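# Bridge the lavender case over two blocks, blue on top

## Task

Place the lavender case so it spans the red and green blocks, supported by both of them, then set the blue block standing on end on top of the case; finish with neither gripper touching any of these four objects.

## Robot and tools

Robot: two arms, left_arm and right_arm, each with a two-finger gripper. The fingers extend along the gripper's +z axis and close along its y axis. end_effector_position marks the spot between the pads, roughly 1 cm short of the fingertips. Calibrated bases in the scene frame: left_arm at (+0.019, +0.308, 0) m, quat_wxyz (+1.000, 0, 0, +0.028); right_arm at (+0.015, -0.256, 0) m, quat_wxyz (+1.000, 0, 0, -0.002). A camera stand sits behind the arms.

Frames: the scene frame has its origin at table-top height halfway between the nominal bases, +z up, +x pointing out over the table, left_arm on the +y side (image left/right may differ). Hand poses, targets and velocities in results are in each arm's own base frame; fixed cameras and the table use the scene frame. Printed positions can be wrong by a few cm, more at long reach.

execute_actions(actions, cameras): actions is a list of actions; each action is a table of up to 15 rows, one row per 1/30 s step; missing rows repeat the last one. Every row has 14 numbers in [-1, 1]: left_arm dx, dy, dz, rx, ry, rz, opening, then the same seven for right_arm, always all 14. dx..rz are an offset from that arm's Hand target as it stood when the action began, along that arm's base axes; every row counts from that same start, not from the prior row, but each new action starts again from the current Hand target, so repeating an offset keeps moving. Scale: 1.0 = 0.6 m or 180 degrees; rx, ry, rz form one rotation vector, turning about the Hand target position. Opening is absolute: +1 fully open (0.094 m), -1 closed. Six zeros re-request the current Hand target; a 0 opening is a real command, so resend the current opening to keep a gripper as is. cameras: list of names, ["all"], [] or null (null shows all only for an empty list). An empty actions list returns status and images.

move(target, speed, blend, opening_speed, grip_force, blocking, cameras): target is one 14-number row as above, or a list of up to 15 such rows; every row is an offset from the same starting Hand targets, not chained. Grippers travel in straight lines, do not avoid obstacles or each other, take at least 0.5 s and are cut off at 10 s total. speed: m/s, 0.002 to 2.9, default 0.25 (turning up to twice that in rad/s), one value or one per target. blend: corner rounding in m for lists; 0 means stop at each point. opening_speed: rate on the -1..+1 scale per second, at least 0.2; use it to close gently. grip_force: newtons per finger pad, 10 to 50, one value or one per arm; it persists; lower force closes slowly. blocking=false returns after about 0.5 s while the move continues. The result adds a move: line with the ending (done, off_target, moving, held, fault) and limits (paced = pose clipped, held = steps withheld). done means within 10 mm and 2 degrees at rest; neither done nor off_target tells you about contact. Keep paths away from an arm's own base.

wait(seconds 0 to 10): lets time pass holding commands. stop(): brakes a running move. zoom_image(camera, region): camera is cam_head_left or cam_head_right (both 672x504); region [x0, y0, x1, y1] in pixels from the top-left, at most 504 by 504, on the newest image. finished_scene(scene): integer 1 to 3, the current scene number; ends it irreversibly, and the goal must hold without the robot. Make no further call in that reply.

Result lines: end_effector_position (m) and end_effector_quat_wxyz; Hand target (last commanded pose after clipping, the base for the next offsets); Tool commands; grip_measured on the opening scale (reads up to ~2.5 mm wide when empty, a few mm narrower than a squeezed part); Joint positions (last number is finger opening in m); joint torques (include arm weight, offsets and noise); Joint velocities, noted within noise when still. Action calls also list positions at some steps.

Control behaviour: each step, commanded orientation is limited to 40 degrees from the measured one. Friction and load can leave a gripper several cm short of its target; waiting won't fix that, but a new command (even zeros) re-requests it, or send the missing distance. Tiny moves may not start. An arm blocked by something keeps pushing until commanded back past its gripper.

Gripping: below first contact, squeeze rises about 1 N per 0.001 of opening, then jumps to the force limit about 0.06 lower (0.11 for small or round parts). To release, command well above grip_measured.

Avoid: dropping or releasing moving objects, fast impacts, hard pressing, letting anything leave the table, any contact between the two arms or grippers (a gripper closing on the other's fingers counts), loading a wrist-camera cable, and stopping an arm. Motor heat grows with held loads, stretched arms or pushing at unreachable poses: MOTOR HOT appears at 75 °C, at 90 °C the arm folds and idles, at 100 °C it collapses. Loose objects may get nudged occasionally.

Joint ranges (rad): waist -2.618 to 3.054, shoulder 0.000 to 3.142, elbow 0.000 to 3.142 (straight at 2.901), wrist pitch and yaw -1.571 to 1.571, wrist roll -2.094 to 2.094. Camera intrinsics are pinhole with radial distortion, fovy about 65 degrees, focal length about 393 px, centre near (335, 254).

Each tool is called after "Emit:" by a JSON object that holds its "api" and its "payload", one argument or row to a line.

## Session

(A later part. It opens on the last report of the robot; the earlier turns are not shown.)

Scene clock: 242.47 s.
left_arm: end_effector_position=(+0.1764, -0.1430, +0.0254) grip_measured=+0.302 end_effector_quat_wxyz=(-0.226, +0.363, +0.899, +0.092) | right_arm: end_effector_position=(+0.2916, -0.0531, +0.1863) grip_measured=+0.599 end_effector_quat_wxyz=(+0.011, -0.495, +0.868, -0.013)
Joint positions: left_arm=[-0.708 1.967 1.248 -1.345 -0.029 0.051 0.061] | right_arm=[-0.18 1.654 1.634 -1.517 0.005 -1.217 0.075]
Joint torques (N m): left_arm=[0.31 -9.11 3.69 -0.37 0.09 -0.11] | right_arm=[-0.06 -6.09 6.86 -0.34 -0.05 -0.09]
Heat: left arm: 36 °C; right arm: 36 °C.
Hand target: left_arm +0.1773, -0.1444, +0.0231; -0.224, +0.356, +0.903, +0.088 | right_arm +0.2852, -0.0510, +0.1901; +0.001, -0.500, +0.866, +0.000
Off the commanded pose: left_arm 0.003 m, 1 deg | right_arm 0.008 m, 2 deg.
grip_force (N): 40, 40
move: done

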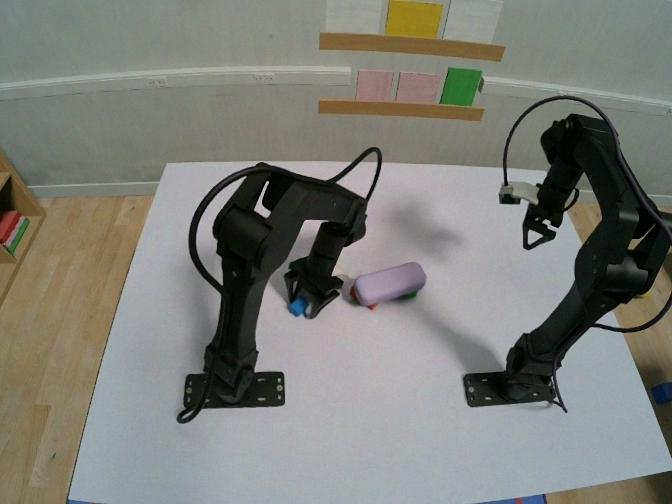

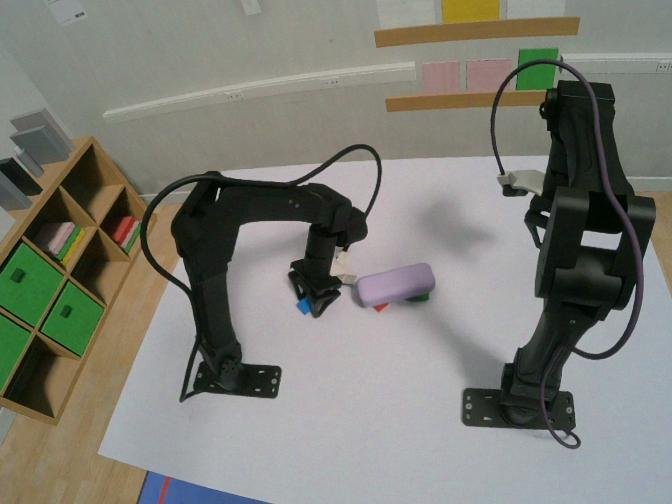

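Emit:
{"api": "move", "payload": {
  "target": [
    [0.006,-0.006,0,0,0,0,0.3,0,0,0,0,0,0,0.6],
    [0,0,0,0,0,0,-0.6,0,0,0,0,0,0,0.6],
    [0,0,0.2,0,0,0,-0.6,0,0,0,0,0,0,0.6],
    [0.022,-0.313,0.262,-0.341,-0.366,0,-0.6,0,0,0,0,0,0,0.6]
  ],
  "speed": [0.05,0.1,0.2,0.35],
  "blend": [0,0,0.02,0],
  "opening_speed": 1.0,
  "cameras": ["all"]
}}

Emit:
{"api": "zoom_image", "payload": {
  "camera": "cam_head_left",
  "region": [330, 210, 450, 306]
}}

Emit:
{"api": "zoom_image", "payload": {
  "camera": "cam_head_right",
  "region": [330, 210, 450, 306]
}}

Scene clock: 253.60 s.
left_arm: end_effector_position=(+0.1873, -0.3297, +0.1746) grip_measured=-0.265 end_effector_quat_wxyz=(+0.466, +0.321, +0.803, -0.186) | right_arm: end_effector_position=(+0.2916, -0.0531, +0.1863) grip_measured=+0.599 end_effector_quat_wxyz=(+0.011, -0.495, +0.868, -0.013)
Joint positions: left_arm=[-1.254 1.227 0.729 -0.078 -0.424 -0.261 0.035] | right_arm=[-0.18 1.654 1.634 -1.517 0.005 -1.217 0.075]
Joint torques (N m): left_arm=[-0.24 -4.51 6.05 1.69 -0.27 0.06] | right_arm=[-0.06 -6.12 6.68 -0.35 -0.07 -0.14]
Heat: left arm: 36 °C; right arm: 36 °C.
Hand target: left_arm +0.1905, -0.3322, +0.1803; +0.481, +0.314, +0.797, -0.189 | right_arm +0.2852, -0.0510, +0.1901; +0.001, -0.500, +0.866, +0.000
Off the commanded pose: left_arm 0.007 m, 2 deg | right_arm 0.008 m, 2 deg.
grip_force (N): 40, 40
move: done

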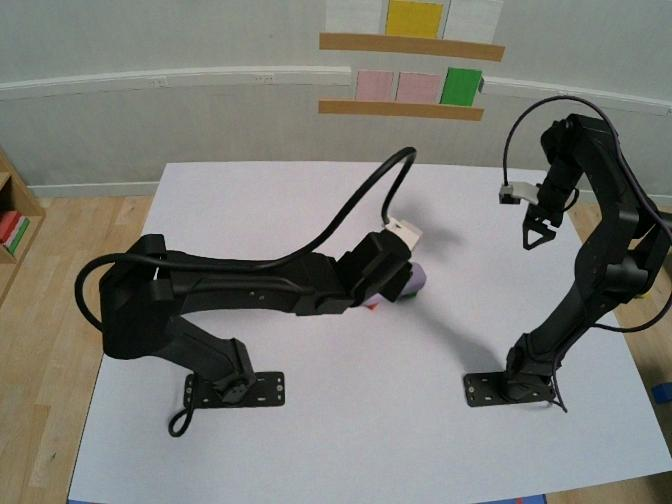

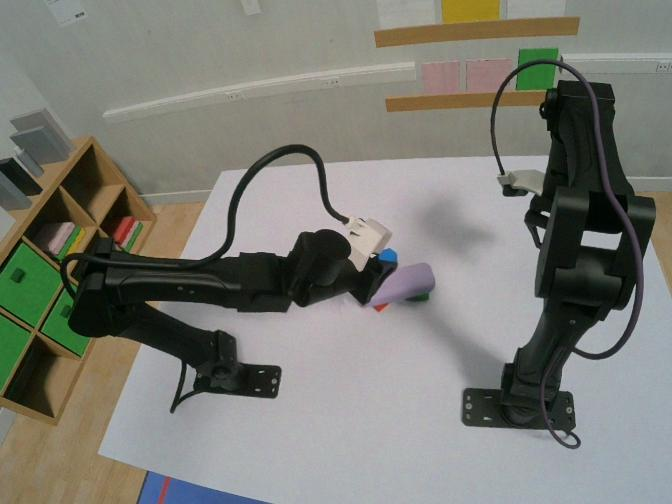

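Scaled by 4.200.

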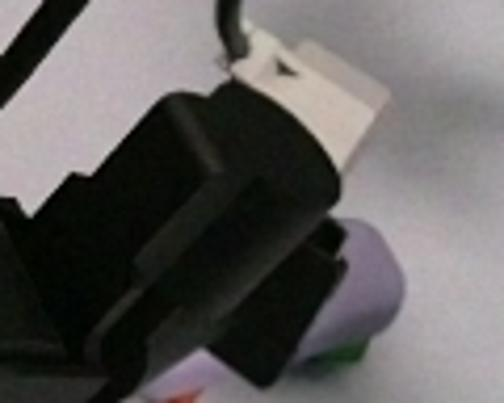

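Scaled by 4.200.

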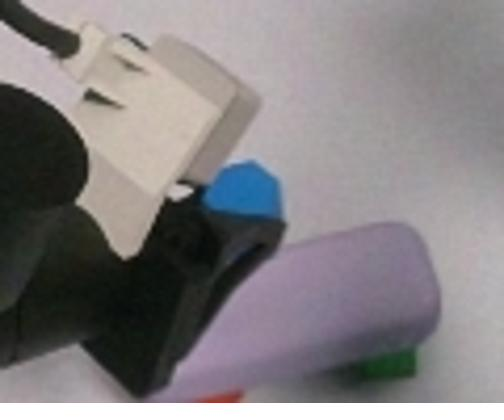

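Emit:
{"api": "move", "payload": {
  "target": [
    [0.003,0.0,-0.1,0,0,0,-0.6,0,0,0,0,0,0,0.6],
    [0.003,0,-0.145,0,0,0,-0.6,0,0,0,0,0,0,0.6]
  ],
  "speed": [0.1,0.03],
  "blend": [0.003,0],
  "cameras": ["all"]
}}

Emit:
{"api": "zoom_image", "payload": {
  "camera": "cam_head_right",
  "region": [330, 220, 450, 316]
}}

Scene clock: 259.47 s.
left_arm: end_effector_position=(+0.1910, -0.3362, +0.1016) grip_measured=-0.265 end_effector_quat_wxyz=(+0.484, +0.310, +0.794, -0.200) | right_arm: end_effector_position=(+0.2916, -0.0531, +0.1863) grip_measured=+0.599 end_effector_quat_wxyz=(+0.011, -0.495, +0.868, -0.013)
Joint positions: left_arm=[-1.254 1.429 0.492 0.415 -0.433 -0.256 0.035] | right_arm=[-0.18 1.654 1.634 -1.517 0.005 -1.217 0.075]
Joint torques (N m): left_arm=[0.4 -4.36 4.52 1.46 -0.11 0.07] | right_arm=[-0.13 -6.02 6.68 -0.31 -0.04 -0.11]
Heat: left arm: 36 °C; right arm: 36 °C.
Hand target: left_arm +0.1923, -0.3321, +0.0932; +0.480, +0.314, +0.797, -0.189 | right_arm +0.2852, -0.0510, +0.1901; +0.001, -0.500, +0.866, +0.000
Off the commanded pose: left_arm 0.009 m, 1 deg | right_arm 0.008 m, 2 deg.
grip_force (N): 40, 40
move: done

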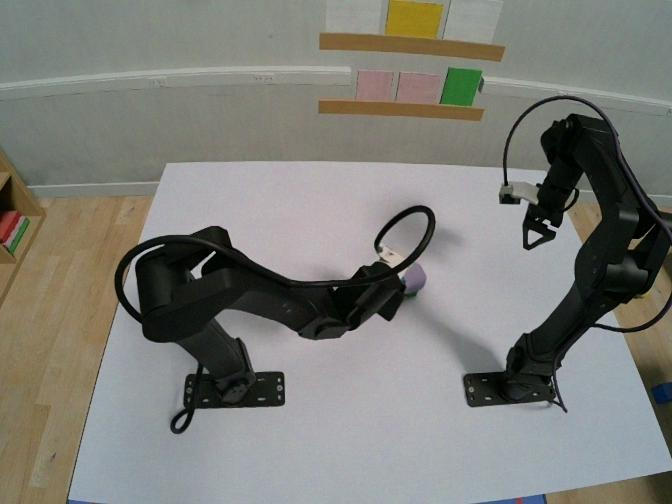

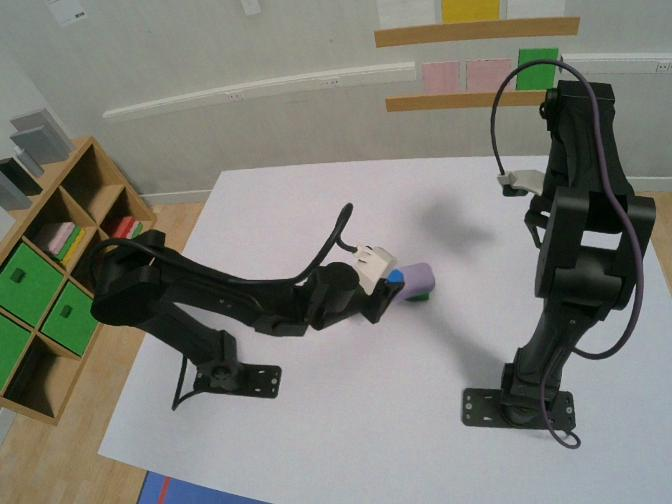

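Scaled by 4.200.

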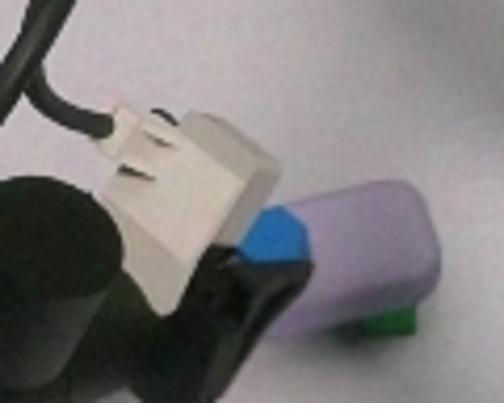

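Emit:
{"api": "move", "payload": {
  "target": [
    [0,0,0.01,0,0,0,-0.6,0,0,0,0,0,0,0.6],
    [0,0,0.01,0,0,0,0.3,0,0,0,0,0,0,0.6]
  ],
  "speed": 0.03,
  "opening_speed": 0.5,
  "cameras": ["all"]
}}

Emit:
{"api": "zoom_image", "payload": {
  "camera": "cam_head_right",
  "region": [330, 220, 450, 316]
}}

Scene clock: 265.90 s.
left_arm: end_effector_position=(+0.1895, -0.3317, +0.0937) grip_measured=+0.298 end_effector_quat_wxyz=(+0.473, +0.318, +0.800, -0.187) | right_arm: end_effector_position=(+0.2916, -0.0531, +0.1863) grip_measured=+0.599 end_effector_quat_wxyz=(+0.011, -0.495, +0.868, -0.013)
Joint positions: left_arm=[-1.254 1.429 0.492 0.375 -0.433 -0.256 0.061] | right_arm=[-0.18 1.654 1.634 -1.517 0.005 -1.217 0.075]
Joint torques (N m): left_arm=[0.49 -6.15 5.53 1.46 -0.12 0.05] | right_arm=[-0.17 -6.02 6.74 -0.29 -0.1 -0.11]
Heat: left arm: 36 °C; right arm: 36 °C.
Hand target: left_arm +0.1923, -0.3321, +0.0992; +0.480, +0.314, +0.797, -0.189 | right_arm +0.2852, -0.0510, +0.1901; +0.001, -0.500, +0.866, +0.000
Off the commanded pose: left_arm 0.006 m, 1 deg | right_arm 0.008 m, 2 deg.
grip_force (N): 40, 40
move: done

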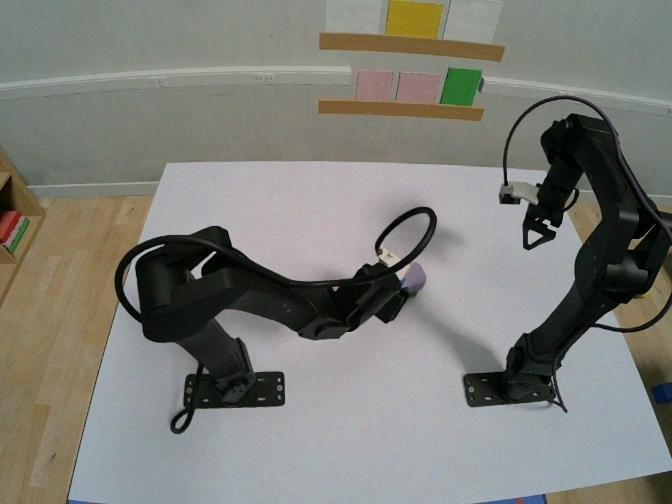

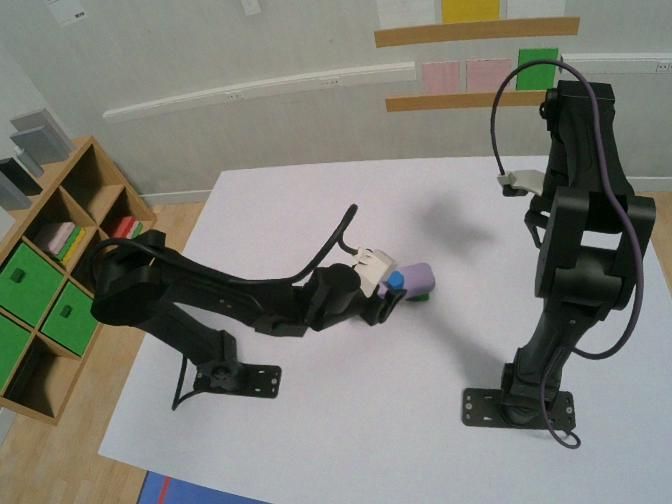

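Scaled by 4.200.

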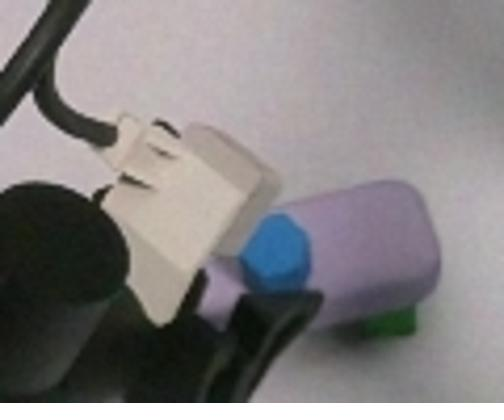

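Emit:
{"api": "move", "payload": {
  "target": [
    [0,0,0.008,0,0,0,0.3,0,0,0,0,0,0,0.6],
    [-0.115,0.107,0.1,0,0,0,0.3,0,0,0,0,0,0,0.6],
    [-0.06,0.22,0.2,0,0,0,0.3,0,0,0,0,0,0,0.6]
  ],
  "speed": [0.04,0.08,0.25],
  "blend": [0,0.02,0],
  "cameras": ["all"]
}}

Emit:
{"api": "zoom_image", "payload": {
  "camera": "cam_head_right",
  "region": [330, 220, 450, 316]
}}

Scene clock: 272.60 s.
left_arm: end_effector_position=(+0.1543, -0.1987, +0.2053) grip_measured=+0.298 end_effector_quat_wxyz=(+0.470, +0.319, +0.803, -0.182) | right_arm: end_effector_position=(+0.2916, -0.0531, +0.1863) grip_measured=+0.599 end_effector_quat_wxyz=(+0.011, -0.495, +0.868, -0.013)
Joint positions: left_arm=[-1.178 0.572 0.613 -0.598 -0.372 -0.213 0.061] | right_arm=[-0.18 1.654 1.634 -1.517 0.005 -1.217 0.075]
Joint torques (N m): left_arm=[0.47 1.1 8.83 1.45 -0.06 0.08] | right_arm=[-0.13 -6.06 6.79 -0.33 -0.05 -0.11]
Heat: left arm: 36 °C; right arm: 36 °C.
Hand target: left_arm +0.1563, -0.2001, +0.2193; +0.481, +0.314, +0.797, -0.189 | right_arm +0.2852, -0.0510, +0.1901; +0.001, -0.500, +0.866, +0.000
Off the commanded pose: left_arm 0.014 m, 2 deg | right_arm 0.008 m, 2 deg.
grip_force (N): 40, 40
move: off_target (left_arm)

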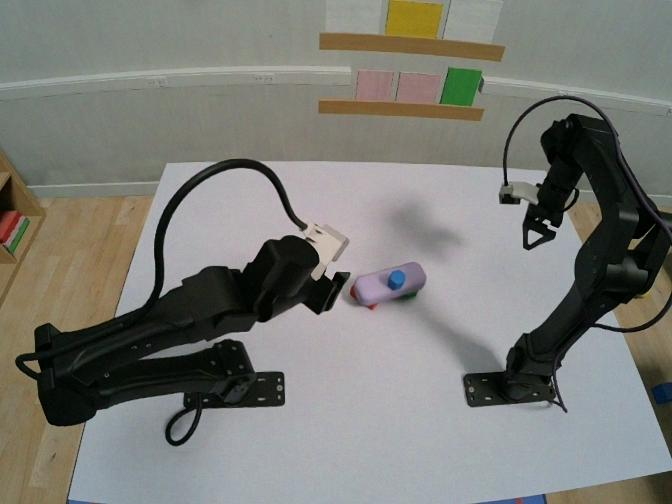

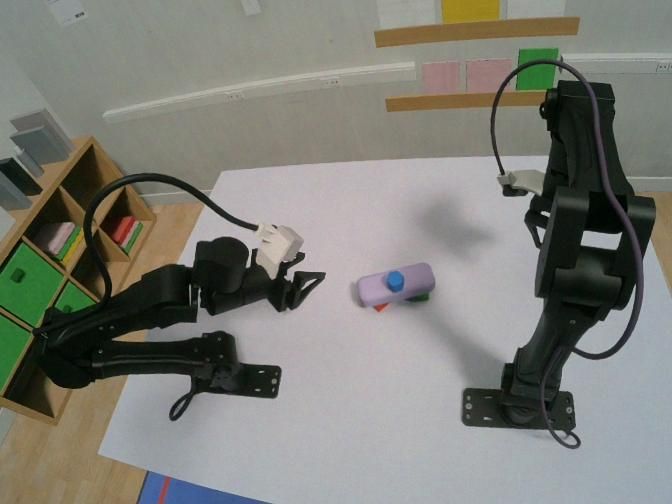

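Scaled by 4.200.

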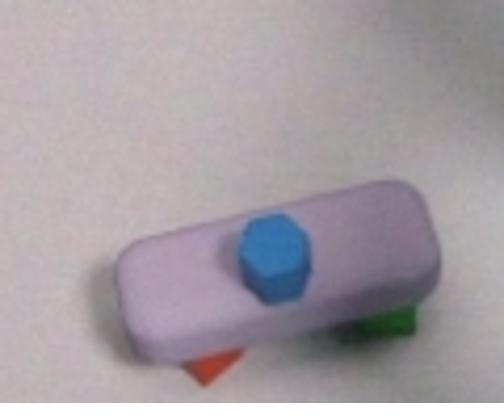

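Success.

Emit:
{"api": "finished_scene", "payload": {
  "scene": 3
}}

The scene is finished: the task was done.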